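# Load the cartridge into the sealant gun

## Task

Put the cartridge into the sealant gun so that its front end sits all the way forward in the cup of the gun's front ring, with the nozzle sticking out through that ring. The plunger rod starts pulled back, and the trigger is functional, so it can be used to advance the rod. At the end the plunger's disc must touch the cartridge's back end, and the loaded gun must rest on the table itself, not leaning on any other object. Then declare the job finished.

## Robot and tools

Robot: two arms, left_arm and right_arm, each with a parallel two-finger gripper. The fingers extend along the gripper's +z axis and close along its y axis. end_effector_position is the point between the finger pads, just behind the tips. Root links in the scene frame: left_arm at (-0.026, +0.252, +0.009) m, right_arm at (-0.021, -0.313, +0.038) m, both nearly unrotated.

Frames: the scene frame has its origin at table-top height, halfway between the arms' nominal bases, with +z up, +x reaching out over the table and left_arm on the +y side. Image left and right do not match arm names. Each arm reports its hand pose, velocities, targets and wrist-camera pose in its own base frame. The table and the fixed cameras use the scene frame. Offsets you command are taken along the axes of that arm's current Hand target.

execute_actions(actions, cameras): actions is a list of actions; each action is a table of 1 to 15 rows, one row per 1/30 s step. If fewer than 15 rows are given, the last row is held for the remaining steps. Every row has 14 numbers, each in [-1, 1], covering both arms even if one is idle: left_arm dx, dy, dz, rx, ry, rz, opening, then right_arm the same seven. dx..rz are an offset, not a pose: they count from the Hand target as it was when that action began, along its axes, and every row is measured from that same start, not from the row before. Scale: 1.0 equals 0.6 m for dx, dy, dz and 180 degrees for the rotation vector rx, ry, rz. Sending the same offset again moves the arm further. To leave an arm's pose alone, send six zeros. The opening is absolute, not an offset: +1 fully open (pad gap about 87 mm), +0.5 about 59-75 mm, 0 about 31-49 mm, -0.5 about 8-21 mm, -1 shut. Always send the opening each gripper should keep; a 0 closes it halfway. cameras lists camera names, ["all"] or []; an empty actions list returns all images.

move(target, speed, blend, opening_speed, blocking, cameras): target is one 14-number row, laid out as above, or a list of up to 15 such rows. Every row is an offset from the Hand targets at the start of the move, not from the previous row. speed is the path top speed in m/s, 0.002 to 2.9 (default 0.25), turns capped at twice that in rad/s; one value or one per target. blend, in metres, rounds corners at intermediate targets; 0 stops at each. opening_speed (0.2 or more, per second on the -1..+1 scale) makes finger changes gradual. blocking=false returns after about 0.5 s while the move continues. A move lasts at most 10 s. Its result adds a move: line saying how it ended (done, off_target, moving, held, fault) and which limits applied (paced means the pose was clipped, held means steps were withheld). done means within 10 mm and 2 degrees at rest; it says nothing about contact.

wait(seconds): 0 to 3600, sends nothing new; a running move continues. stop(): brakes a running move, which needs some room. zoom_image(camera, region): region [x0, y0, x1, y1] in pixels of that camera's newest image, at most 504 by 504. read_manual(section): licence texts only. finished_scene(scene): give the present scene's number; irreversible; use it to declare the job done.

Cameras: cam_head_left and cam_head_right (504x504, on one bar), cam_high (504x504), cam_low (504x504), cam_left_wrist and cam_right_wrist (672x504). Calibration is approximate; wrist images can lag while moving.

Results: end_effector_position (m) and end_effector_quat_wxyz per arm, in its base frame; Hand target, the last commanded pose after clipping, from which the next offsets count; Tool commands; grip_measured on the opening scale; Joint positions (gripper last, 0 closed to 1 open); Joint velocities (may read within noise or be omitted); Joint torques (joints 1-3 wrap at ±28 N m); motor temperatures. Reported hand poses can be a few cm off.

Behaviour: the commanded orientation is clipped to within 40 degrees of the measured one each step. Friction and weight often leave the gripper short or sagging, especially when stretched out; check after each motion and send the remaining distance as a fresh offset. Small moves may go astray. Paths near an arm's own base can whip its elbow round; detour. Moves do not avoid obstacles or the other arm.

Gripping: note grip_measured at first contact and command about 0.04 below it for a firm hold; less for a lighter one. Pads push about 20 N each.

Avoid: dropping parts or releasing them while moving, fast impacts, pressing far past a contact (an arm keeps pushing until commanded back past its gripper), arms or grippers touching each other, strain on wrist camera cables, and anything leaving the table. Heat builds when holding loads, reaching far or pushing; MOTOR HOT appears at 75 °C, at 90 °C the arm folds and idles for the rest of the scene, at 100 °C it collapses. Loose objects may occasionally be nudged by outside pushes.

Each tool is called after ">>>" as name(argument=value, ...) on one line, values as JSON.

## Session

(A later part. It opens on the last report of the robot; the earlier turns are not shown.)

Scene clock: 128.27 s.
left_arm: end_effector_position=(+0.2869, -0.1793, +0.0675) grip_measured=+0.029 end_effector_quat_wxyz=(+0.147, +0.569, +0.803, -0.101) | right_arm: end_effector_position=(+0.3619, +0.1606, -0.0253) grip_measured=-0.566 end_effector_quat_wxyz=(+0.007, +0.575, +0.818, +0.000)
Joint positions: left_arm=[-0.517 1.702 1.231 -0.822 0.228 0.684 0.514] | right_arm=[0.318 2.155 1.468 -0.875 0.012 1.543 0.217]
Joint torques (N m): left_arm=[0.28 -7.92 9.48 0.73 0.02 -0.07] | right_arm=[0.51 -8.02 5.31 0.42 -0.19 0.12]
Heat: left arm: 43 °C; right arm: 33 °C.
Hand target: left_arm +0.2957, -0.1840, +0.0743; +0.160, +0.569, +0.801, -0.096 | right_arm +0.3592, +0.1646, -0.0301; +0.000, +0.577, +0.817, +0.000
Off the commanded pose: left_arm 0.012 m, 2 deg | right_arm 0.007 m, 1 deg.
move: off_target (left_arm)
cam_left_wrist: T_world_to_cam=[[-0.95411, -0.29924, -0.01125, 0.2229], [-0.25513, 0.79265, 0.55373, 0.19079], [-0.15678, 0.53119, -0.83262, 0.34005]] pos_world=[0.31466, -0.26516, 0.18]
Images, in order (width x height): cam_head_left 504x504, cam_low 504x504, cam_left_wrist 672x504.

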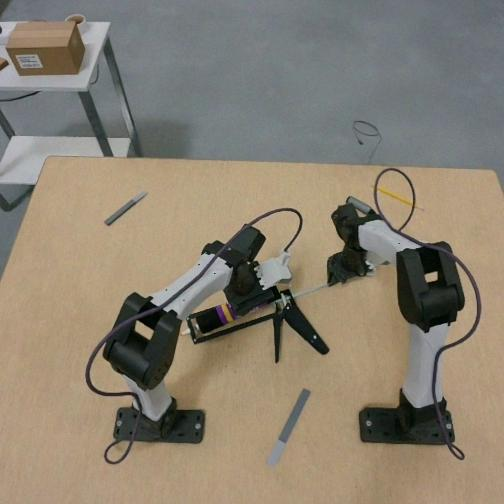

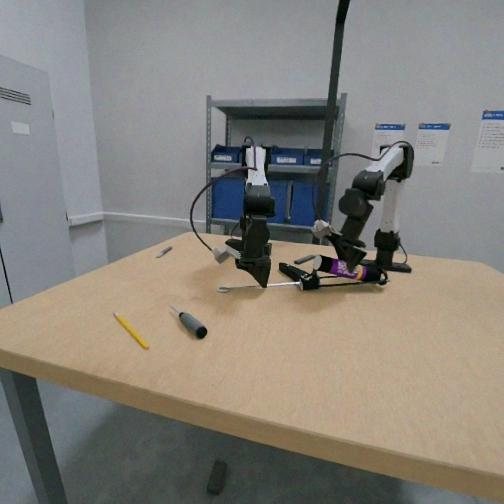

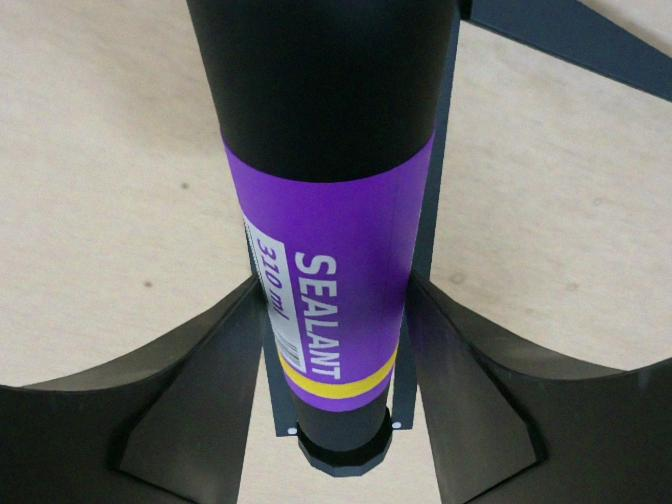

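>>> move(target=[0.0158,-0.0042,0.0133,0,0.0167,0,-0.04,0,0,0,0,0,0,-0.75], speed=0.05, cameras=["cam_left_wrist","cam_head_left","cam_low"])

>>> zoom_image(camera="cam_low", region=[290, 220, 410, 310])

>>> zoom_image(camera="cam_left_wrist", region=[220, 300, 440, 500])

>>> zoom_image(camera="cam_head_left", region=[180, 270, 310, 360])

Scene clock: 130.17 s.
left_arm: end_effector_position=(+0.2859, -0.1761, +0.0591) grip_measured=+0.029 end_effector_quat_wxyz=(+0.131, +0.570, +0.807, -0.087) | right_arm: end_effector_position=(+0.3619, +0.1606, -0.0253) grip_measured=-0.566 end_effector_quat_wxyz=(+0.007, +0.575, +0.818, +0.000)
Joint positions: left_arm=[-0.527 1.727 1.231 -0.826 0.196 0.679 0.514] | right_arm=[0.318 2.155 1.468 -0.875 0.012 1.543 0.217]
Joint torques (N m): left_arm=[0.12 -8.32 8.5 0.66 0.01 -0.02] | right_arm=[0.5 -8.01 5.33 0.42 -0.19 0.13]
Heat: left arm: 43 °C; right arm: 33 °C.
Hand target: left_arm +0.2916, -0.1792, +0.0634; +0.139, +0.571, +0.805, -0.081 | right_arm +0.3592, +0.1646, -0.0301; +0.000, +0.577, +0.817, +0.000
Off the commanded pose: left_arm 0.008 m, 1 deg | right_arm 0.007 m, 1 deg.
move: done
cam_left_wrist: T_world_to_cam=[[-0.95329, -0.30178, -0.01278, 0.2221], [-0.25111, 0.76828, 0.58881, 0.18502], [-0.16787, 0.56452, -0.80817, 0.33876]] pos_world=[0.31506, -0.26636, 0.16768]
Images, in order (width x height): cam_head_left 504x504, cam_low 504x504, cam_left_wrist 672x504.

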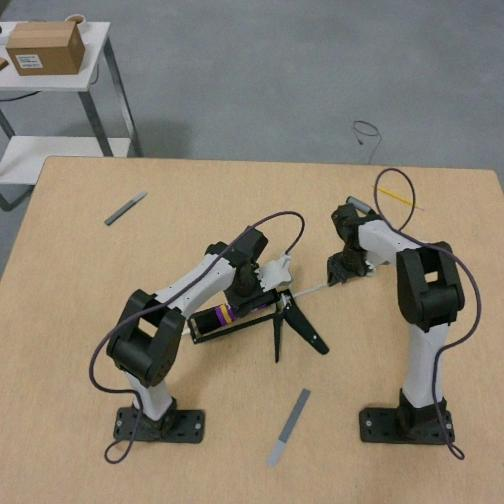

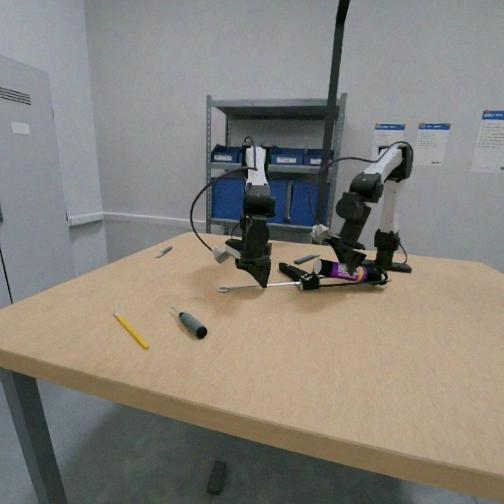

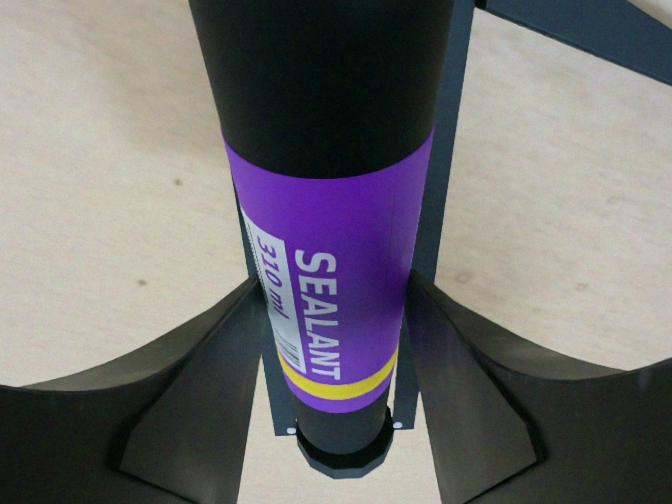

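Scaled by 4.200 from the camera's image (finer frame: 720x720).

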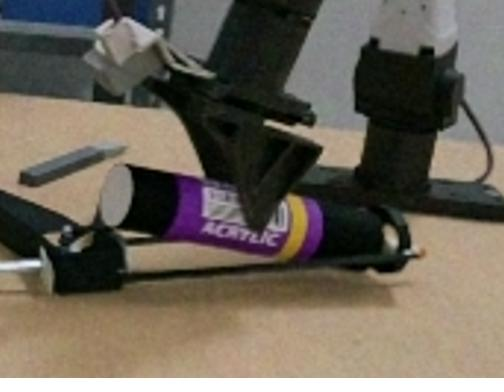

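Scaled by 2.291 from the camera's image (finer frame: 960x720).

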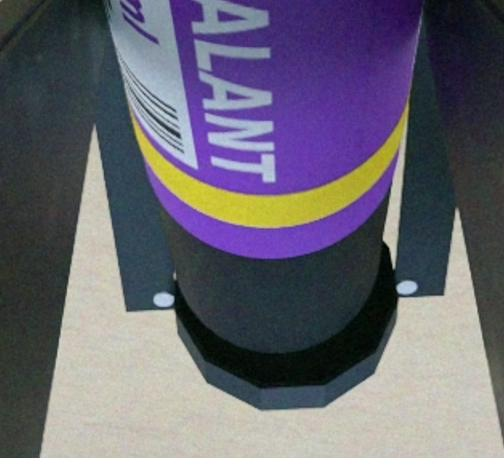

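Scaled by 3.877 from the camera's image (finer frame: 720x720).

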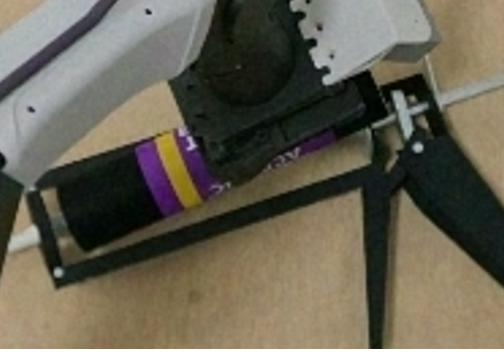

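>>> move(target=[0.013,-0.007,-0.0028,0,0,0,-0.04,0,0,0,0,0,0,-0.75], speed=0.05, cameras=["cam_left_wrist","cam_head_left","cam_low"])

>>> zoom_image(camera="cam_low", region=[290, 220, 410, 310])

>>> zoom_image(camera="cam_left_wrist", region=[220, 300, 440, 500])

>>> zoom_image(camera="cam_head_left", region=[180, 270, 310, 360])

Scene clock: 132.37 s.
left_arm: end_effector_position=(+0.2815, -0.1730, +0.0544) grip_measured=+0.029 end_effector_quat_wxyz=(+0.122, +0.570, +0.808, -0.087) | right_arm: end_effector_position=(+0.3619, +0.1606, -0.0253) grip_measured=-0.566 end_effector_quat_wxyz=(+0.007, +0.575, +0.818, +0.000)
Joint positions: left_arm=[-0.527 1.727 1.214 -0.826 0.193 0.678 0.514] | right_arm=[0.318 2.155 1.468 -0.875 0.012 1.543 0.217]
Joint torques (N m): left_arm=[0.72 -11.15 6.46 0.73 0 0.02] | right_arm=[0.53 -7.99 5.29 0.44 -0.19 0.14]
Heat: left arm: 42 °C; right arm: 33 °C.
Hand target: left_arm +0.2851, -0.1732, +0.0624; +0.139, +0.571, +0.805, -0.081 | right_arm +0.3592, +0.1646, -0.0301; +0.000, +0.577, +0.817, +0.000
Off the commanded pose: left_arm 0.009 m, 2 deg | right_arm 0.007 m, 1 deg.
move: done
cam_left_wrist: T_world_to_cam=[[-0.9531, -0.30264, -0.0033, 0.21814], [-0.24395, 0.76171, 0.60024, 0.1805], [-0.17914, 0.5729, -0.79981, 0.33668]] pos_world=[0.31226, -0.26435, 0.16166]
Images, in order (width x height): cam_head_left 504x504, cam_low 504x504, cam_left_wrist 672x504.

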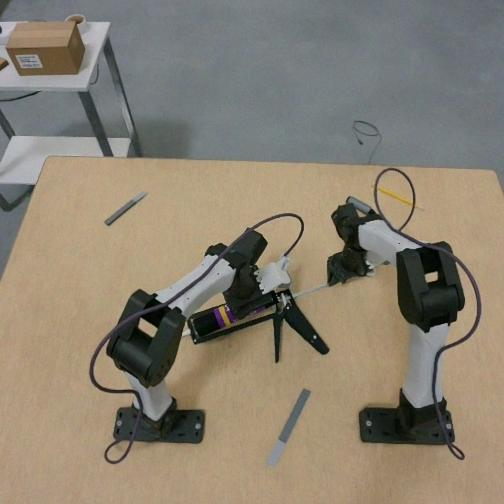

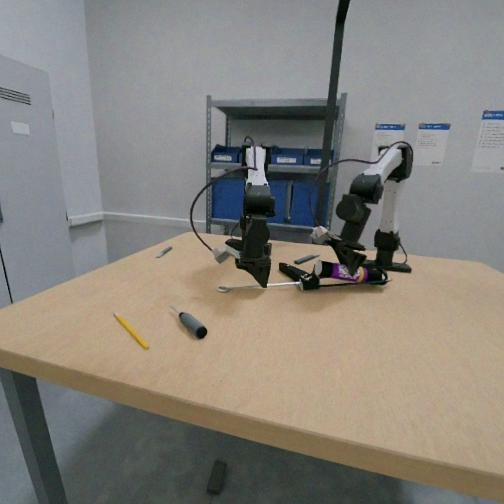

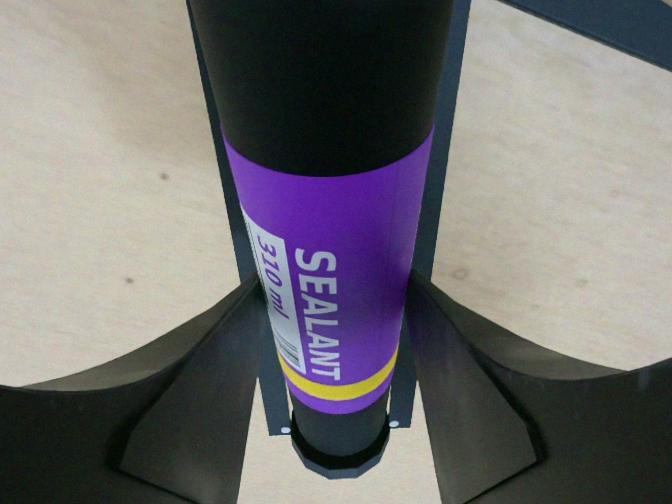

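Scaled by 4.200 from the camera's image (finer frame: 720x720).

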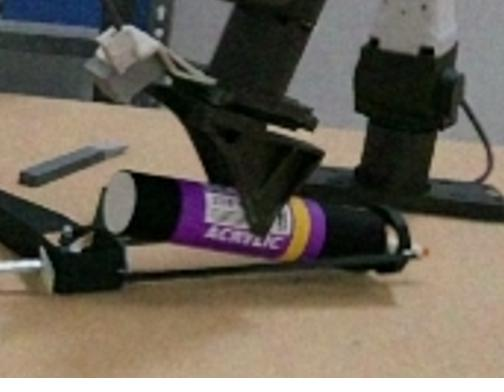

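Scaled by 2.291 from the camera's image (finer frame: 960x720).

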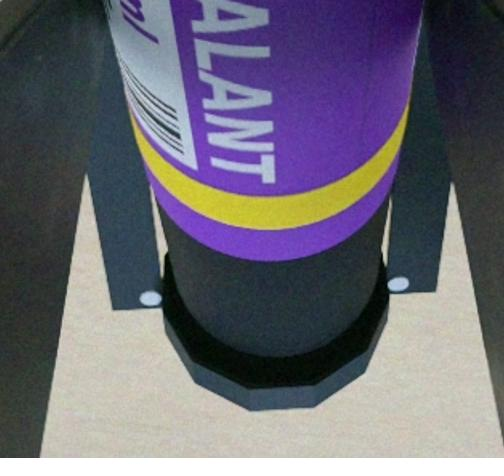

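Scaled by 3.877 from the camera's image (finer frame: 720x720).

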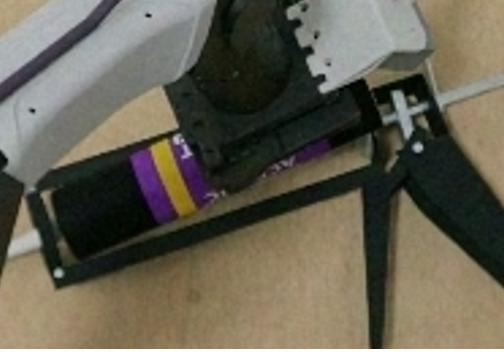

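>>> move(target=[0.01,0,-0.0068,0,0,0,-0.04,0,0,0,0,0,0,-0.75], speed=0.05, cameras=["cam_left_wrist","cam_head_left","cam_low"])

>>> zoom_image(camera="cam_low", region=[290, 220, 410, 310])

>>> zoom_image(camera="cam_left_wrist", region=[220, 300, 440, 500])

>>> zoom_image(camera="cam_head_left", region=[180, 270, 310, 360])

Scene clock: 134.23 s.
left_arm: end_effector_position=(+0.2807, -0.1699, +0.0535) grip_measured=+0.029 end_effector_quat_wxyz=(+0.121, +0.569, +0.809, -0.086) | right_arm: end_effector_position=(+0.3619, +0.1606, -0.0253) grip_measured=-0.566 end_effector_quat_wxyz=(+0.007, +0.575, +0.818, +0.000)
Joint positions: left_arm=[-0.52 1.723 1.206 -0.826 0.193 0.684 0.514] | right_arm=[0.318 2.155 1.468 -0.875 0.012 1.543 0.217]
Joint torques (N m): left_arm=[1.28 -12.59 5.57 0.65 0.08 0.1] | right_arm=[0.5 -7.94 5.29 0.43 -0.2 0.12]
Heat: left arm: 42 °C; right arm: 33 °C.
Hand target: left_arm +0.2827, -0.1667, +0.0643; +0.139, +0.571, +0.805, -0.081 | right_arm +0.3592, +0.1646, -0.0302; +0.000, +0.577, +0.817, +0.000
Off the commanded pose: left_arm 0.012 m, 2 deg | right_arm 0.007 m, 1 deg.
move: off_target (left_arm)
cam_left_wrist: T_world_to_cam=[[-0.95279, -0.30363, -0.00218, 0.21798], [-0.24353, 0.75987, 0.60274, 0.17795], [-0.18135, 0.57482, -0.79793, 0.33492]] pos_world=[0.31176, -0.26155, 0.16046]
Images, in order (width x height): cam_head_left 504x504, cam_low 504x504, cam_left_wrist 672x504.

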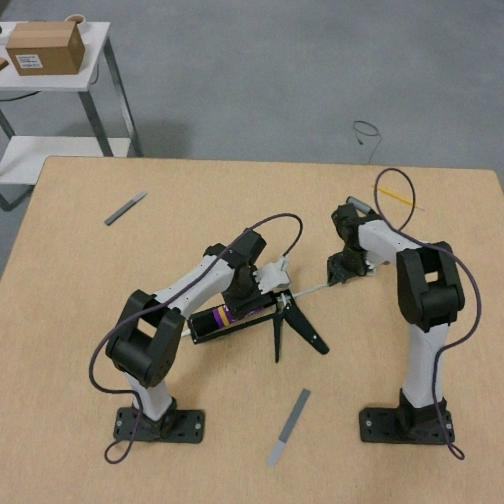

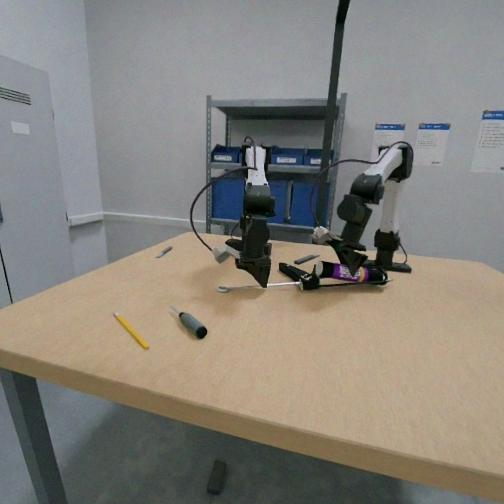

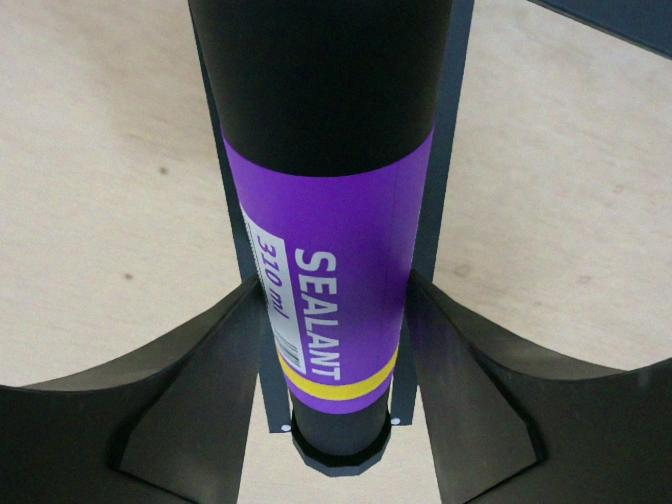

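Scaled by 4.200 from the camera's image (finer frame: 720x720).

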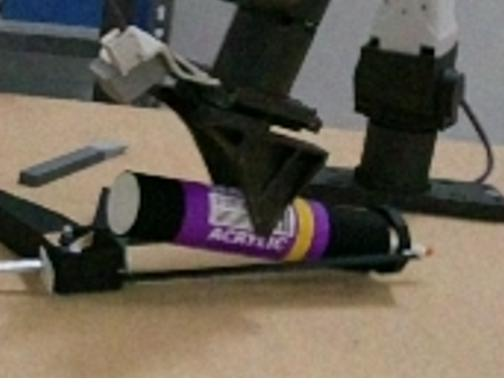

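Scaled by 2.291 from the camera's image (finer frame: 960x720).

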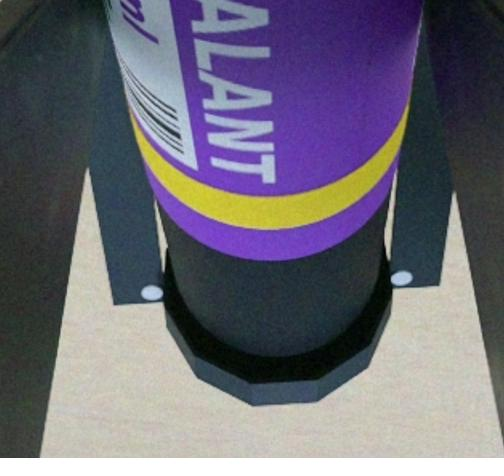

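Scaled by 3.877 from the camera's image (finer frame: 720x720).

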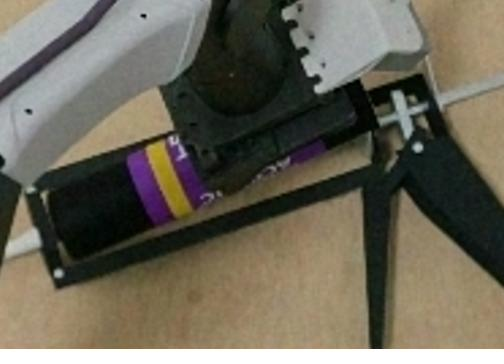

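>>> move(target=[0.0095,0,-0.005,0,0.0083,0,-0.04,0,0,0,0,0,0,-0.75], speed=0.05, cameras=["cam_left_wrist","cam_head_left","cam_low"])

>>> zoom_image(camera="cam_low", region=[290, 220, 410, 310])

>>> zoom_image(camera="cam_left_wrist", region=[220, 300, 440, 500])

>>> zoom_image(camera="cam_head_left", region=[180, 270, 310, 360])

Scene clock: 135.77 s.
left_arm: end_effector_position=(+0.2800, -0.1668, +0.0532) grip_measured=+0.029 end_effector_quat_wxyz=(+0.116, +0.570, +0.809, -0.083) | right_arm: end_effector_position=(+0.3619, +0.1606, -0.0253) grip_measured=-0.566 end_effector_quat_wxyz=(+0.007, +0.575, +0.818, +0.000)
Joint positions: left_arm=[-0.517 1.723 1.206 -0.835 0.187 0.691 0.514] | right_arm=[0.318 2.155 1.468 -0.875 0.012 1.543 0.217]
Joint torques (N m): left_arm=[1.33 -12.67 6.27 0.46 -0.05 0.1] | right_arm=[0.51 -8.02 5.3 0.42 -0.19 0.12]
Heat: left arm: 42 °C; right arm: 33 °C.
Hand target: left_arm +0.2805, -0.1607, +0.0653; +0.129, +0.572, +0.807, -0.073 | right_arm +0.3592, +0.1646, -0.0302; +0.000, +0.577, +0.817, +0.000
Off the commanded pose: left_arm 0.014 m, 2 deg | right_arm 0.007 m, 1 deg.
move: off_target (left_arm)
cam_left_wrist: T_world_to_cam=[[-0.95338, -0.30177, -0.00201, 0.21874], [-0.24003, 0.75426, 0.61113, 0.17322], [-0.18291, 0.58312, -0.79153, 0.33426]] pos_world=[0.31126, -0.25955, 0.15915]
Images, in order (width x height): cam_head_left 504x504, cam_low 504x504, cam_left_wrist 672x504.

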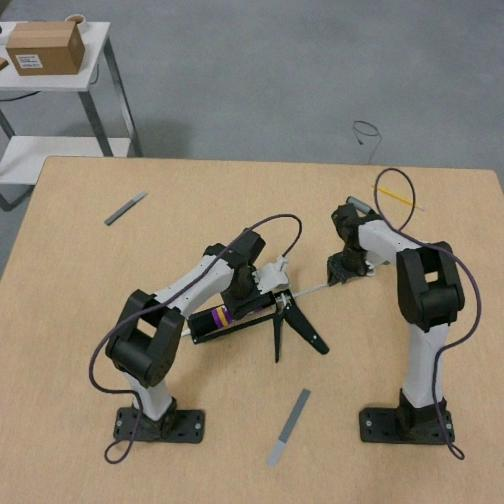

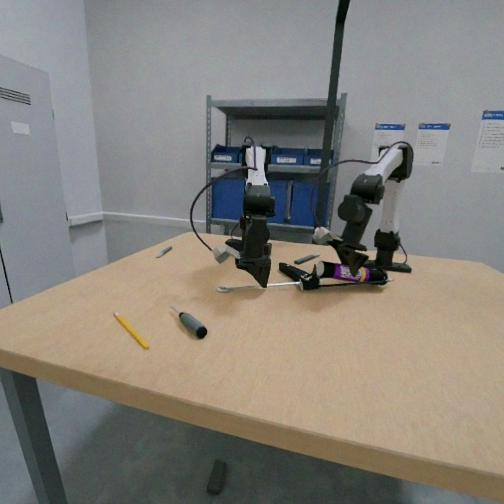

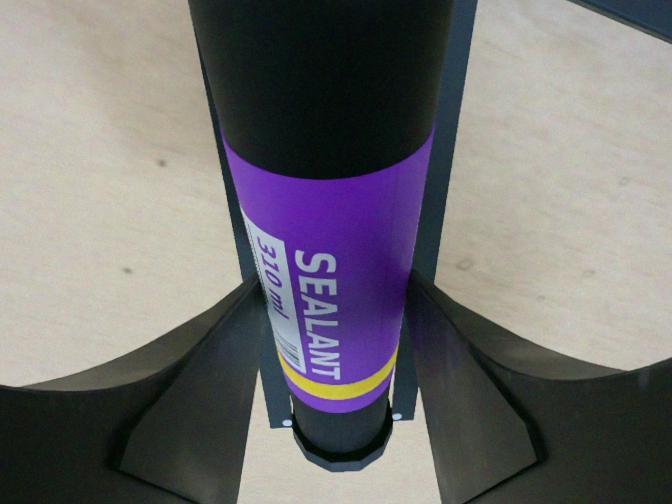

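Scaled by 4.200 from the camera's image (finer frame: 720x720).

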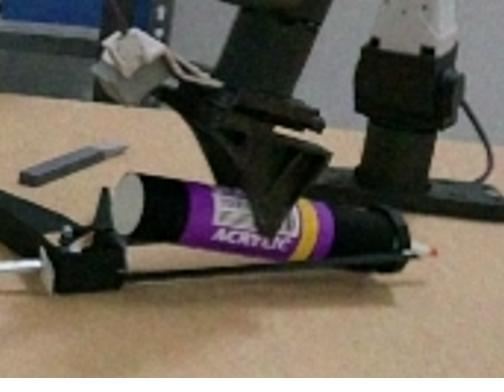

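Scaled by 2.291 from the camera's image (finer frame: 960x720).

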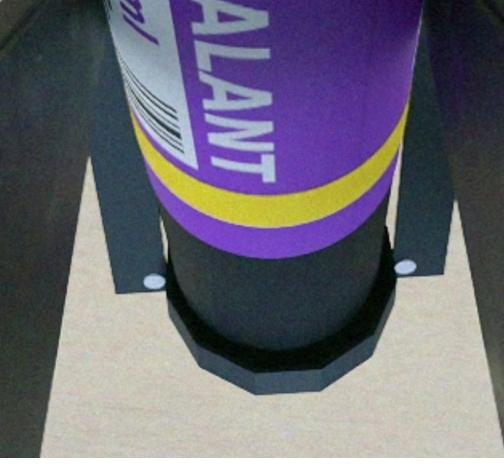

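Scaled by 3.877 from the camera's image (finer frame: 720x720).

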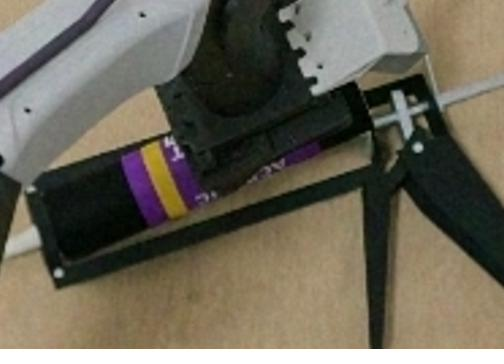

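>>> move(target=[0.009,-0.0017,0.0007,0,0.0139,0,-0.04,0,0,0,0,0,0,-0.75], speed=0.05, cameras=["cam_left_wrist","cam_head_left","cam_low"])

>>> zoom_image(camera="cam_low", region=[290, 220, 410, 310])

>>> zoom_image(camera="cam_left_wrist", region=[220, 300, 440, 500])

>>> zoom_image(camera="cam_head_left", region=[180, 270, 310, 360])

Scene clock: 137.73 s.
left_arm: end_effector_position=(+0.2772, -0.1612, +0.0527) grip_measured=+0.029 end_effector_quat_wxyz=(+0.105, +0.571, +0.811, -0.074) | right_arm: end_effector_position=(+0.3619, +0.1607, -0.0253) grip_measured=-0.566 end_effector_quat_wxyz=(+0.007, +0.575, +0.818, +0.000)
Joint positions: left_arm=[-0.517 1.723 1.206 -0.856 0.168 0.692 0.514] | right_arm=[0.318 2.155 1.468 -0.875 0.011 1.543 0.217]
Joint torques (N m): left_arm=[0.58 -11.37 7.31 0.37 -0.13 0.09] | right_arm=[0.51 -8.02 5.24 0.43 -0.18 0.12]
Heat: left arm: 42 °C; right arm: 33 °C.
Hand target: left_arm +0.2778, -0.1563, +0.0633; +0.111, +0.573, +0.809, -0.061 | right_arm +0.3591, +0.1646, -0.0301; +0.000, +0.577, +0.817, +0.000
Off the commanded pose: left_arm 0.012 m, 2 deg | right_arm 0.007 m, 1 deg.
move: off_target (left_arm)
cam_left_wrist: T_world_to_cam=[[-0.9526, -0.30422, -0.00211, 0.21713], [-0.2367, 0.73679, 0.63333, 0.16374], [-0.19112, 0.60381, -0.77388, 0.33465]] pos_world=[0.30956, -0.25665, 0.15573]
Images, in order (width x height): cam_head_left 504x504, cam_low 504x504, cam_left_wrist 672x504.

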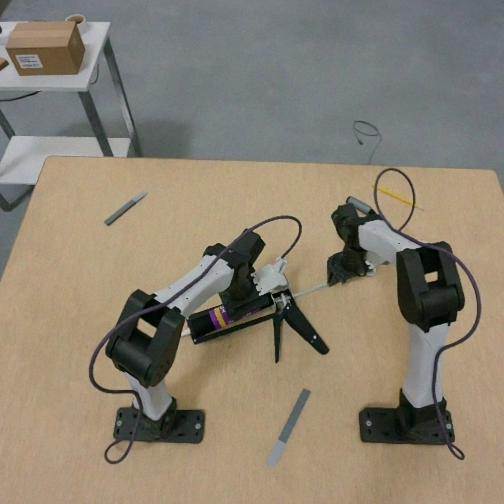

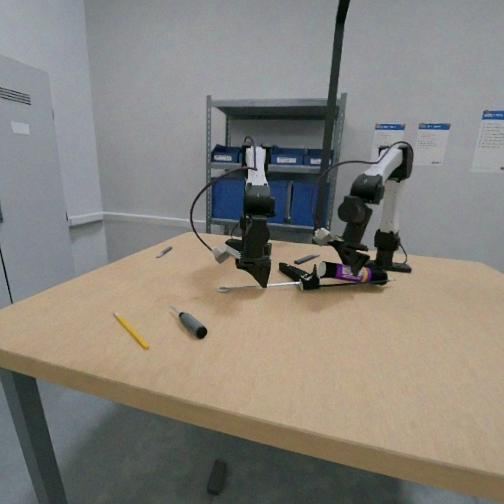

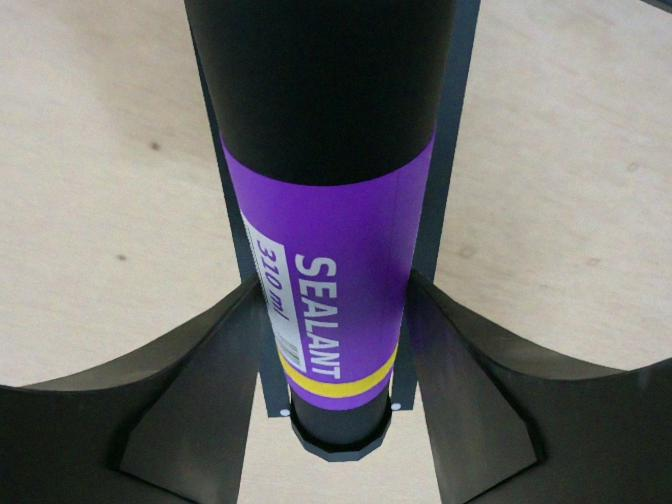

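Scaled by 4.200 from the camera's image (finer frame: 720x720).

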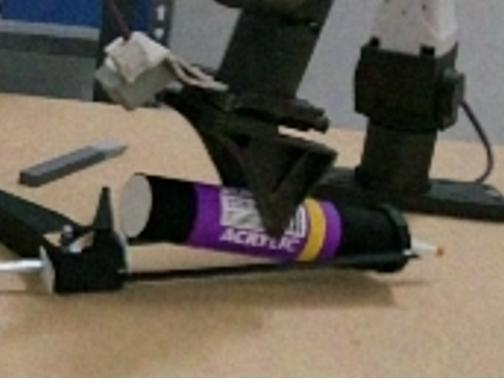

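Scaled by 2.291 from the camera's image (finer frame: 960x720).

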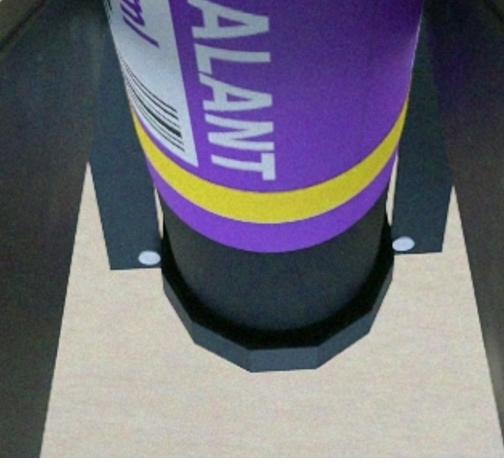

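Scaled by 3.877 from the camera's image (finer frame: 720x720).

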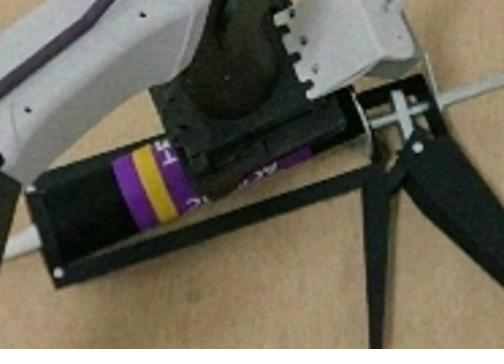

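>>> move(target=[0.0065,0,0.019,0,0.0278,0,-0.04,0,0,0,0,0,0,-0.75], speed=0.05, cameras=["cam_left_wrist","cam_head_left","cam_low"])

>>> zoom_image(camera="cam_low", region=[290, 220, 410, 310])

>>> zoom_image(camera="cam_left_wrist", region=[220, 300, 440, 500])

>>> zoom_image(camera="cam_head_left", region=[180, 270, 310, 360])

Scene clock: 140.60 s.
left_arm: end_effector_position=(+0.2739, -0.1596, +0.0428) grip_measured=+0.029 end_effector_quat_wxyz=(+0.084, +0.578, +0.810, -0.054) | right_arm: end_effector_position=(+0.3618, +0.1609, -0.0253) grip_measured=-0.566 end_effector_quat_wxyz=(+0.007, +0.575, +0.818, +0.000)
Joint positions: left_arm=[-0.544 1.756 1.206 -0.861 0.12 0.686 0.514] | right_arm=[0.318 2.155 1.468 -0.875 0.01 1.543 0.217]
Joint torques (N m): left_arm=[0.46 -7.98 10.28 0.11 -0.3 -0.08] | right_arm=[0.5 -7.97 5.33 0.43 -0.18 0.11]
Heat: left arm: 41 °C; right arm: 33 °C.
Hand target: left_arm +0.2779, -0.1553, +0.0513; +0.075, +0.576, +0.813, -0.036 | right_arm +0.3591, +0.1646, -0.0301; +0.000, +0.577, +0.817, +0.000
Off the commanded pose: left_arm 0.010 m, 2 deg | right_arm 0.007 m, 1 deg.
move: done
cam_left_wrist: T_world_to_cam=[[-0.95644, -0.29178, -0.00989, 0.21782], [-0.22079, 0.70077, 0.67836, 0.15596], [-0.191, 0.65099, -0.73466, 0.33138]] pos_world=[0.30605, -0.26146, 0.13981]
Images, in order (width x height): cam_head_left 504x504, cam_low 504x504, cam_left_wrist 672x504.

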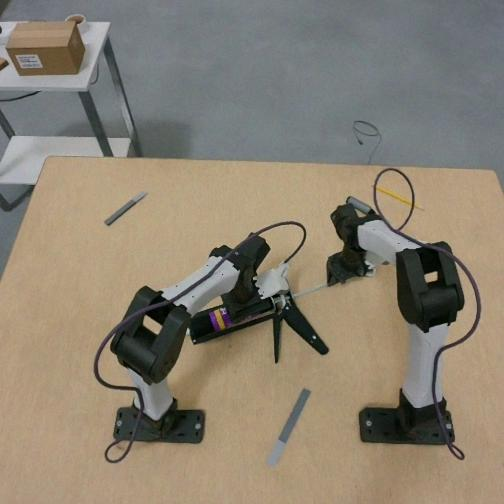

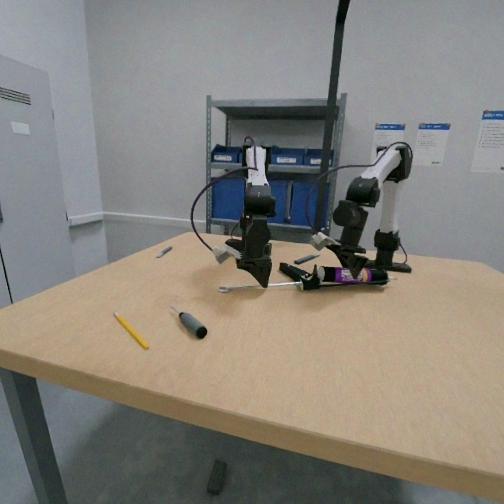

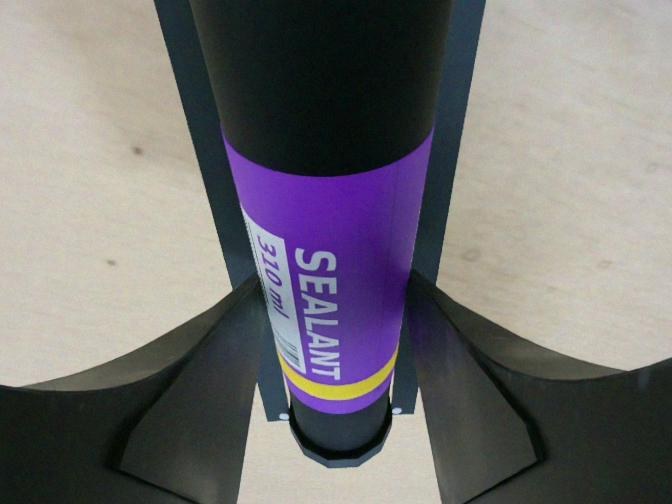

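Scaled by 4.200 from the camera's image (finer frame: 720x720).

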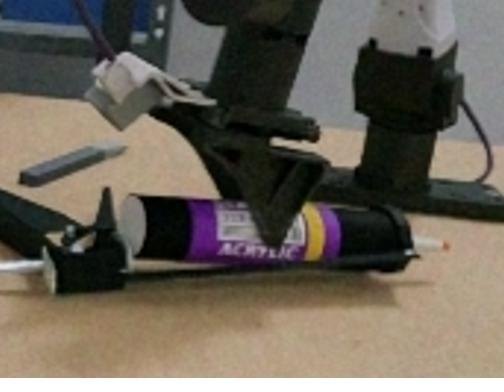

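Scaled by 2.291 from the camera's image (finer frame: 960x720).

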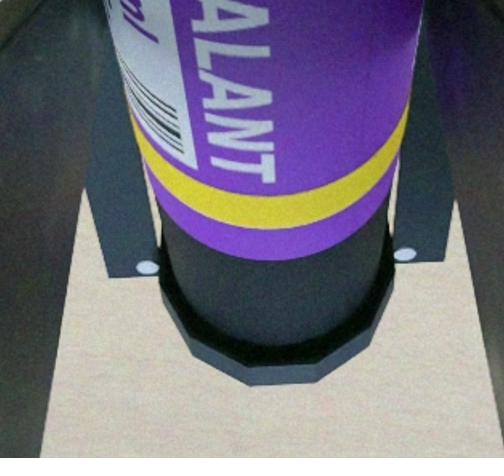

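Scaled by 3.877 from the camera's image (finer frame: 720x720).

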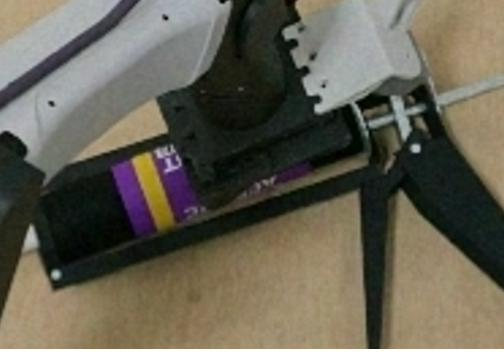

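>>> move(target=[0.0033,-0.0006,0.0187,0,0.022,0,-0.04,0,0,0,0,0,0,-0.75], speed=0.05, cameras=["cam_left_wrist","cam_head_left","cam_low"])

>>> zoom_image(camera="cam_low", region=[290, 220, 410, 310])

>>> zoom_image(camera="cam_left_wrist", region=[220, 300, 440, 500])

>>> zoom_image(camera="cam_head_left", region=[180, 270, 310, 360])

Scene clock: 142.80 s.
left_arm: end_effector_position=(+0.2733, -0.1583, +0.0317) grip_measured=+0.029 end_effector_quat_wxyz=(+0.054, +0.579, +0.813, -0.033) | right_arm: end_effector_position=(+0.3619, +0.1611, -0.0252) grip_measured=-0.566 end_effector_quat_wxyz=(+0.006, +0.575, +0.818, +0.001)
Joint positions: left_arm=[-0.567 1.817 1.233 -0.882 0.072 0.667 0.514] | right_arm=[0.318 2.155 1.468 -0.875 0.009 1.543 0.217]
Joint torques (N m): left_arm=[0.32 -8.35 10.02 0.04 -0.31 -0.08] | right_arm=[0.51 -7.99 5.31 0.42 -0.17 0.12]
Heat: left arm: 41 °C; right arm: 33 °C.
Hand target: left_arm +0.2778, -0.1552, +0.0400; +0.047, +0.576, +0.816, -0.016 | right_arm +0.3592, +0.1646, -0.0301; +0.000, +0.577, +0.817, +0.000
Off the commanded pose: left_arm 0.010 m, 2 deg | right_arm 0.007 m, 1 deg.
move: done
cam_left_wrist: T_world_to_cam=[[-0.95574, -0.29415, -0.00667, 0.21684], [-0.20583, 0.65222, 0.72955, 0.14916], [-0.21025, 0.69863, -0.68389, 0.33344]] pos_world=[0.30805, -0.26645, 0.12067]
Images, in order (width x height): cam_head_left 504x504, cam_low 504x504, cam_left_wrist 672x504.

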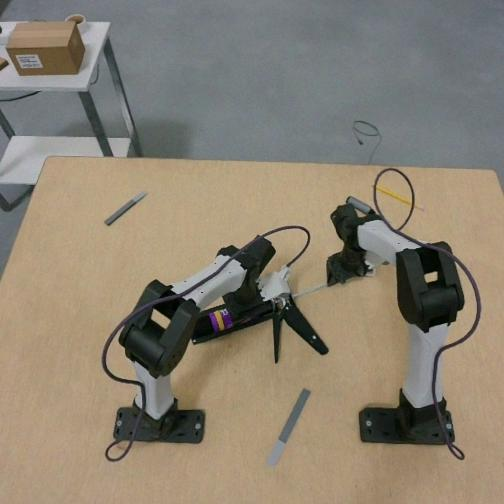

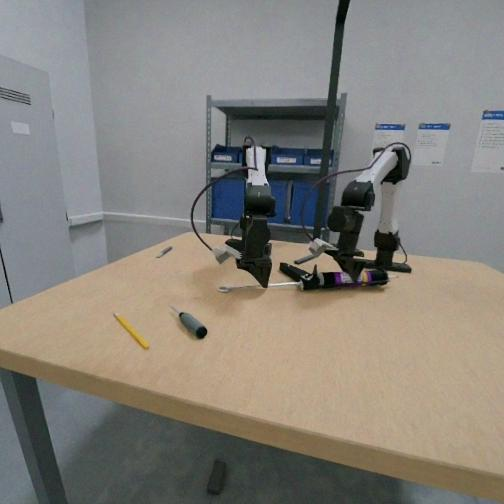

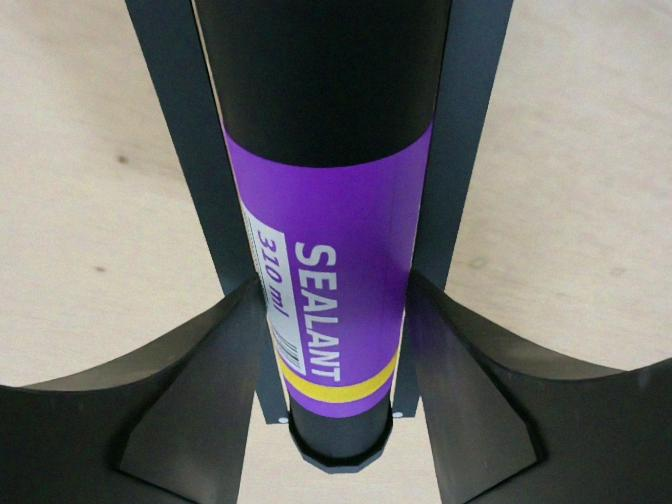

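Scaled by 4.200 from the camera's image (finer frame: 720x720).

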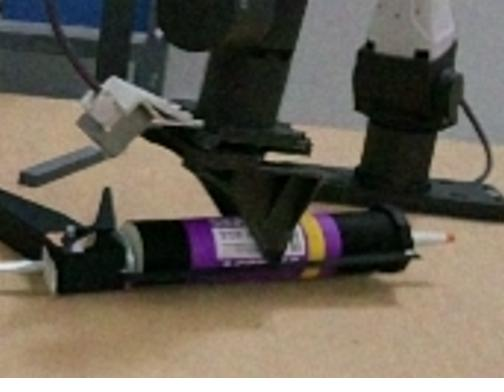

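Scaled by 2.291 from the camera's image (finer frame: 960x720).

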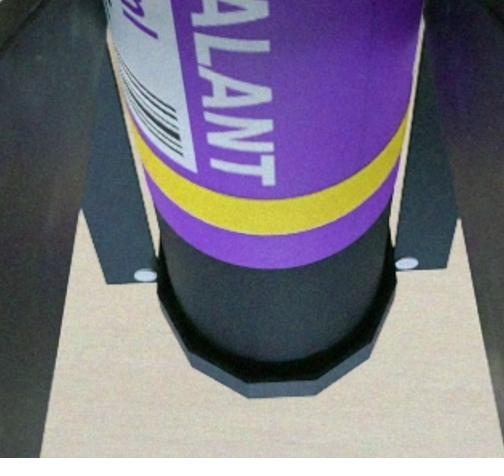

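Scaled by 3.877 from the camera's image (finer frame: 720x720).

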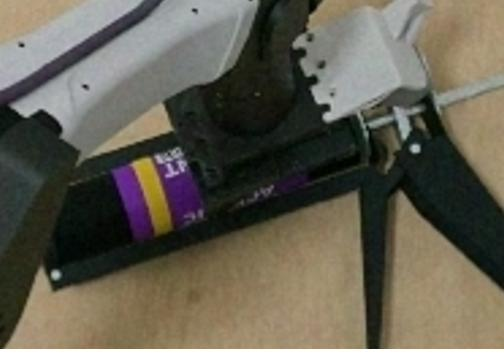

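>>> move(target=[0.009,0,0.0055,0,0.006,0,-0.04,0,0,0,0,0,0,-0.75], speed=0.04, cameras=["cam_left_wrist","cam_head_left","cam_low"])

>>> zoom_image(camera="cam_low", region=[290, 220, 410, 310])

>>> zoom_image(camera="cam_left_wrist", region=[220, 300, 440, 500])

>>> zoom_image(camera="cam_head_left", region=[180, 270, 310, 360])

Scene clock: 143.93 s.
left_arm: end_effector_position=(+0.2734, -0.1582, +0.0316) grip_measured=+0.029 end_effector_quat_wxyz=(+0.054, +0.579, +0.813, -0.033) | right_arm: end_effector_position=(+0.3619, +0.1611, -0.0252) grip_measured=-0.566 end_effector_quat_wxyz=(+0.006, +0.575, +0.818, +0.001)
Joint positions: left_arm=[-0.567 1.817 1.233 -0.882 0.071 0.667 0.514] | right_arm=[0.318 2.155 1.468 -0.875 0.009 1.543 0.217]
Joint torques (N m): left_arm=[0.69 -7.92 9.16 0.04 -0.41 -0.05] | right_arm=[0.53 -8.05 5.31 0.42 -0.17 0.12]
Heat: left arm: 41 °C; right arm: 33 °C.
Hand target: left_arm +0.2762, -0.1504, +0.0361; +0.040, +0.577, +0.816, -0.010 | right_arm +0.3592, +0.1646, -0.0301; +0.000, +0.577, +0.817, +0.000
Off the commanded pose: left_arm 0.009 m, 3 deg | right_arm 0.007 m, 1 deg.
move: off_target (left_arm)
cam_left_wrist: T_world_to_cam=[[-0.95569, -0.29428, -0.0073, 0.2169], [-0.20612, 0.65129, 0.73029, 0.14907], [-0.21015, 0.69944, -0.6831, 0.33325]] pos_world=[0.30805, -0.26635, 0.12037]
Images, in order (width x height): cam_head_left 504x504, cam_low 504x504, cam_left_wrist 672x504.

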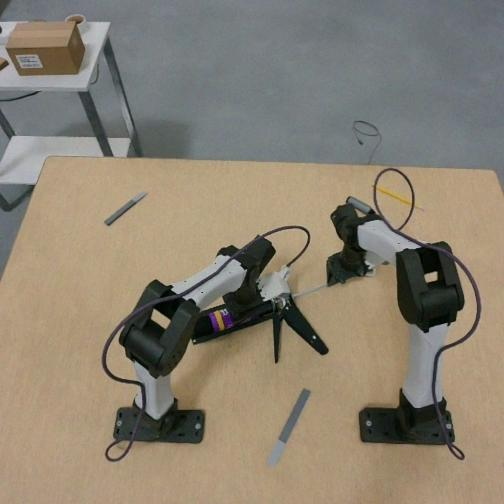

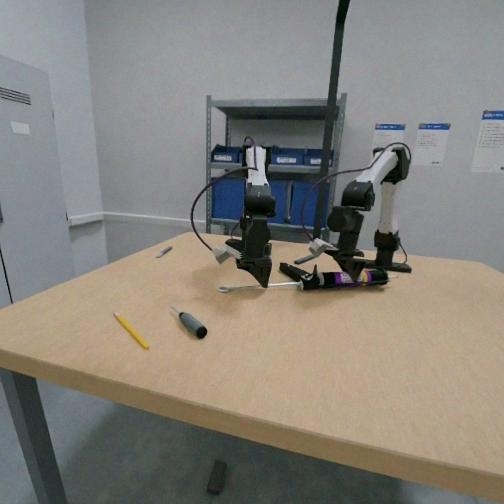

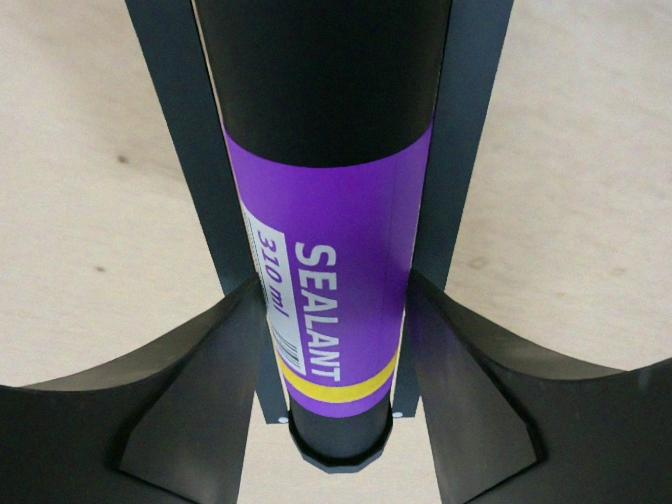

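Scaled by 4.200 from the camera's image (finer frame: 720x720).

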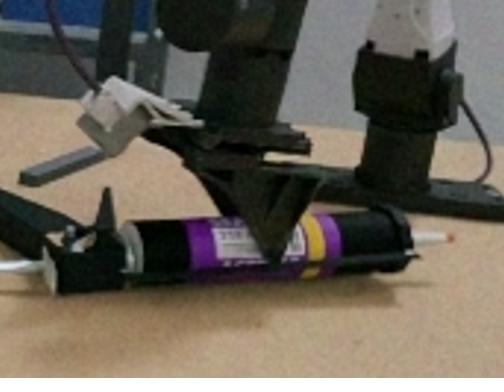

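Scaled by 2.291 from the camera's image (finer frame: 960x720).

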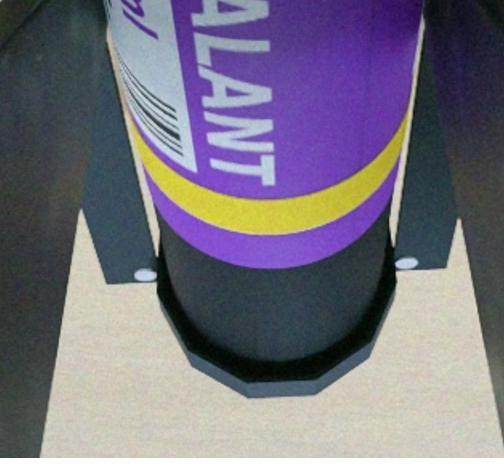

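Scaled by 3.877 from the camera's image (finer frame: 720x720).

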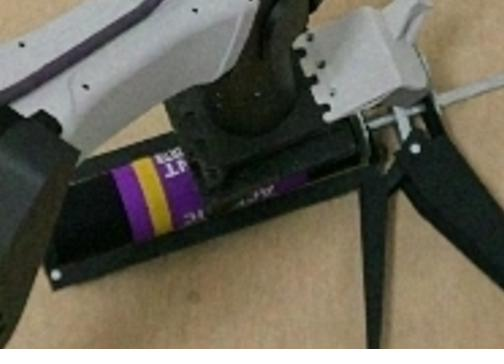

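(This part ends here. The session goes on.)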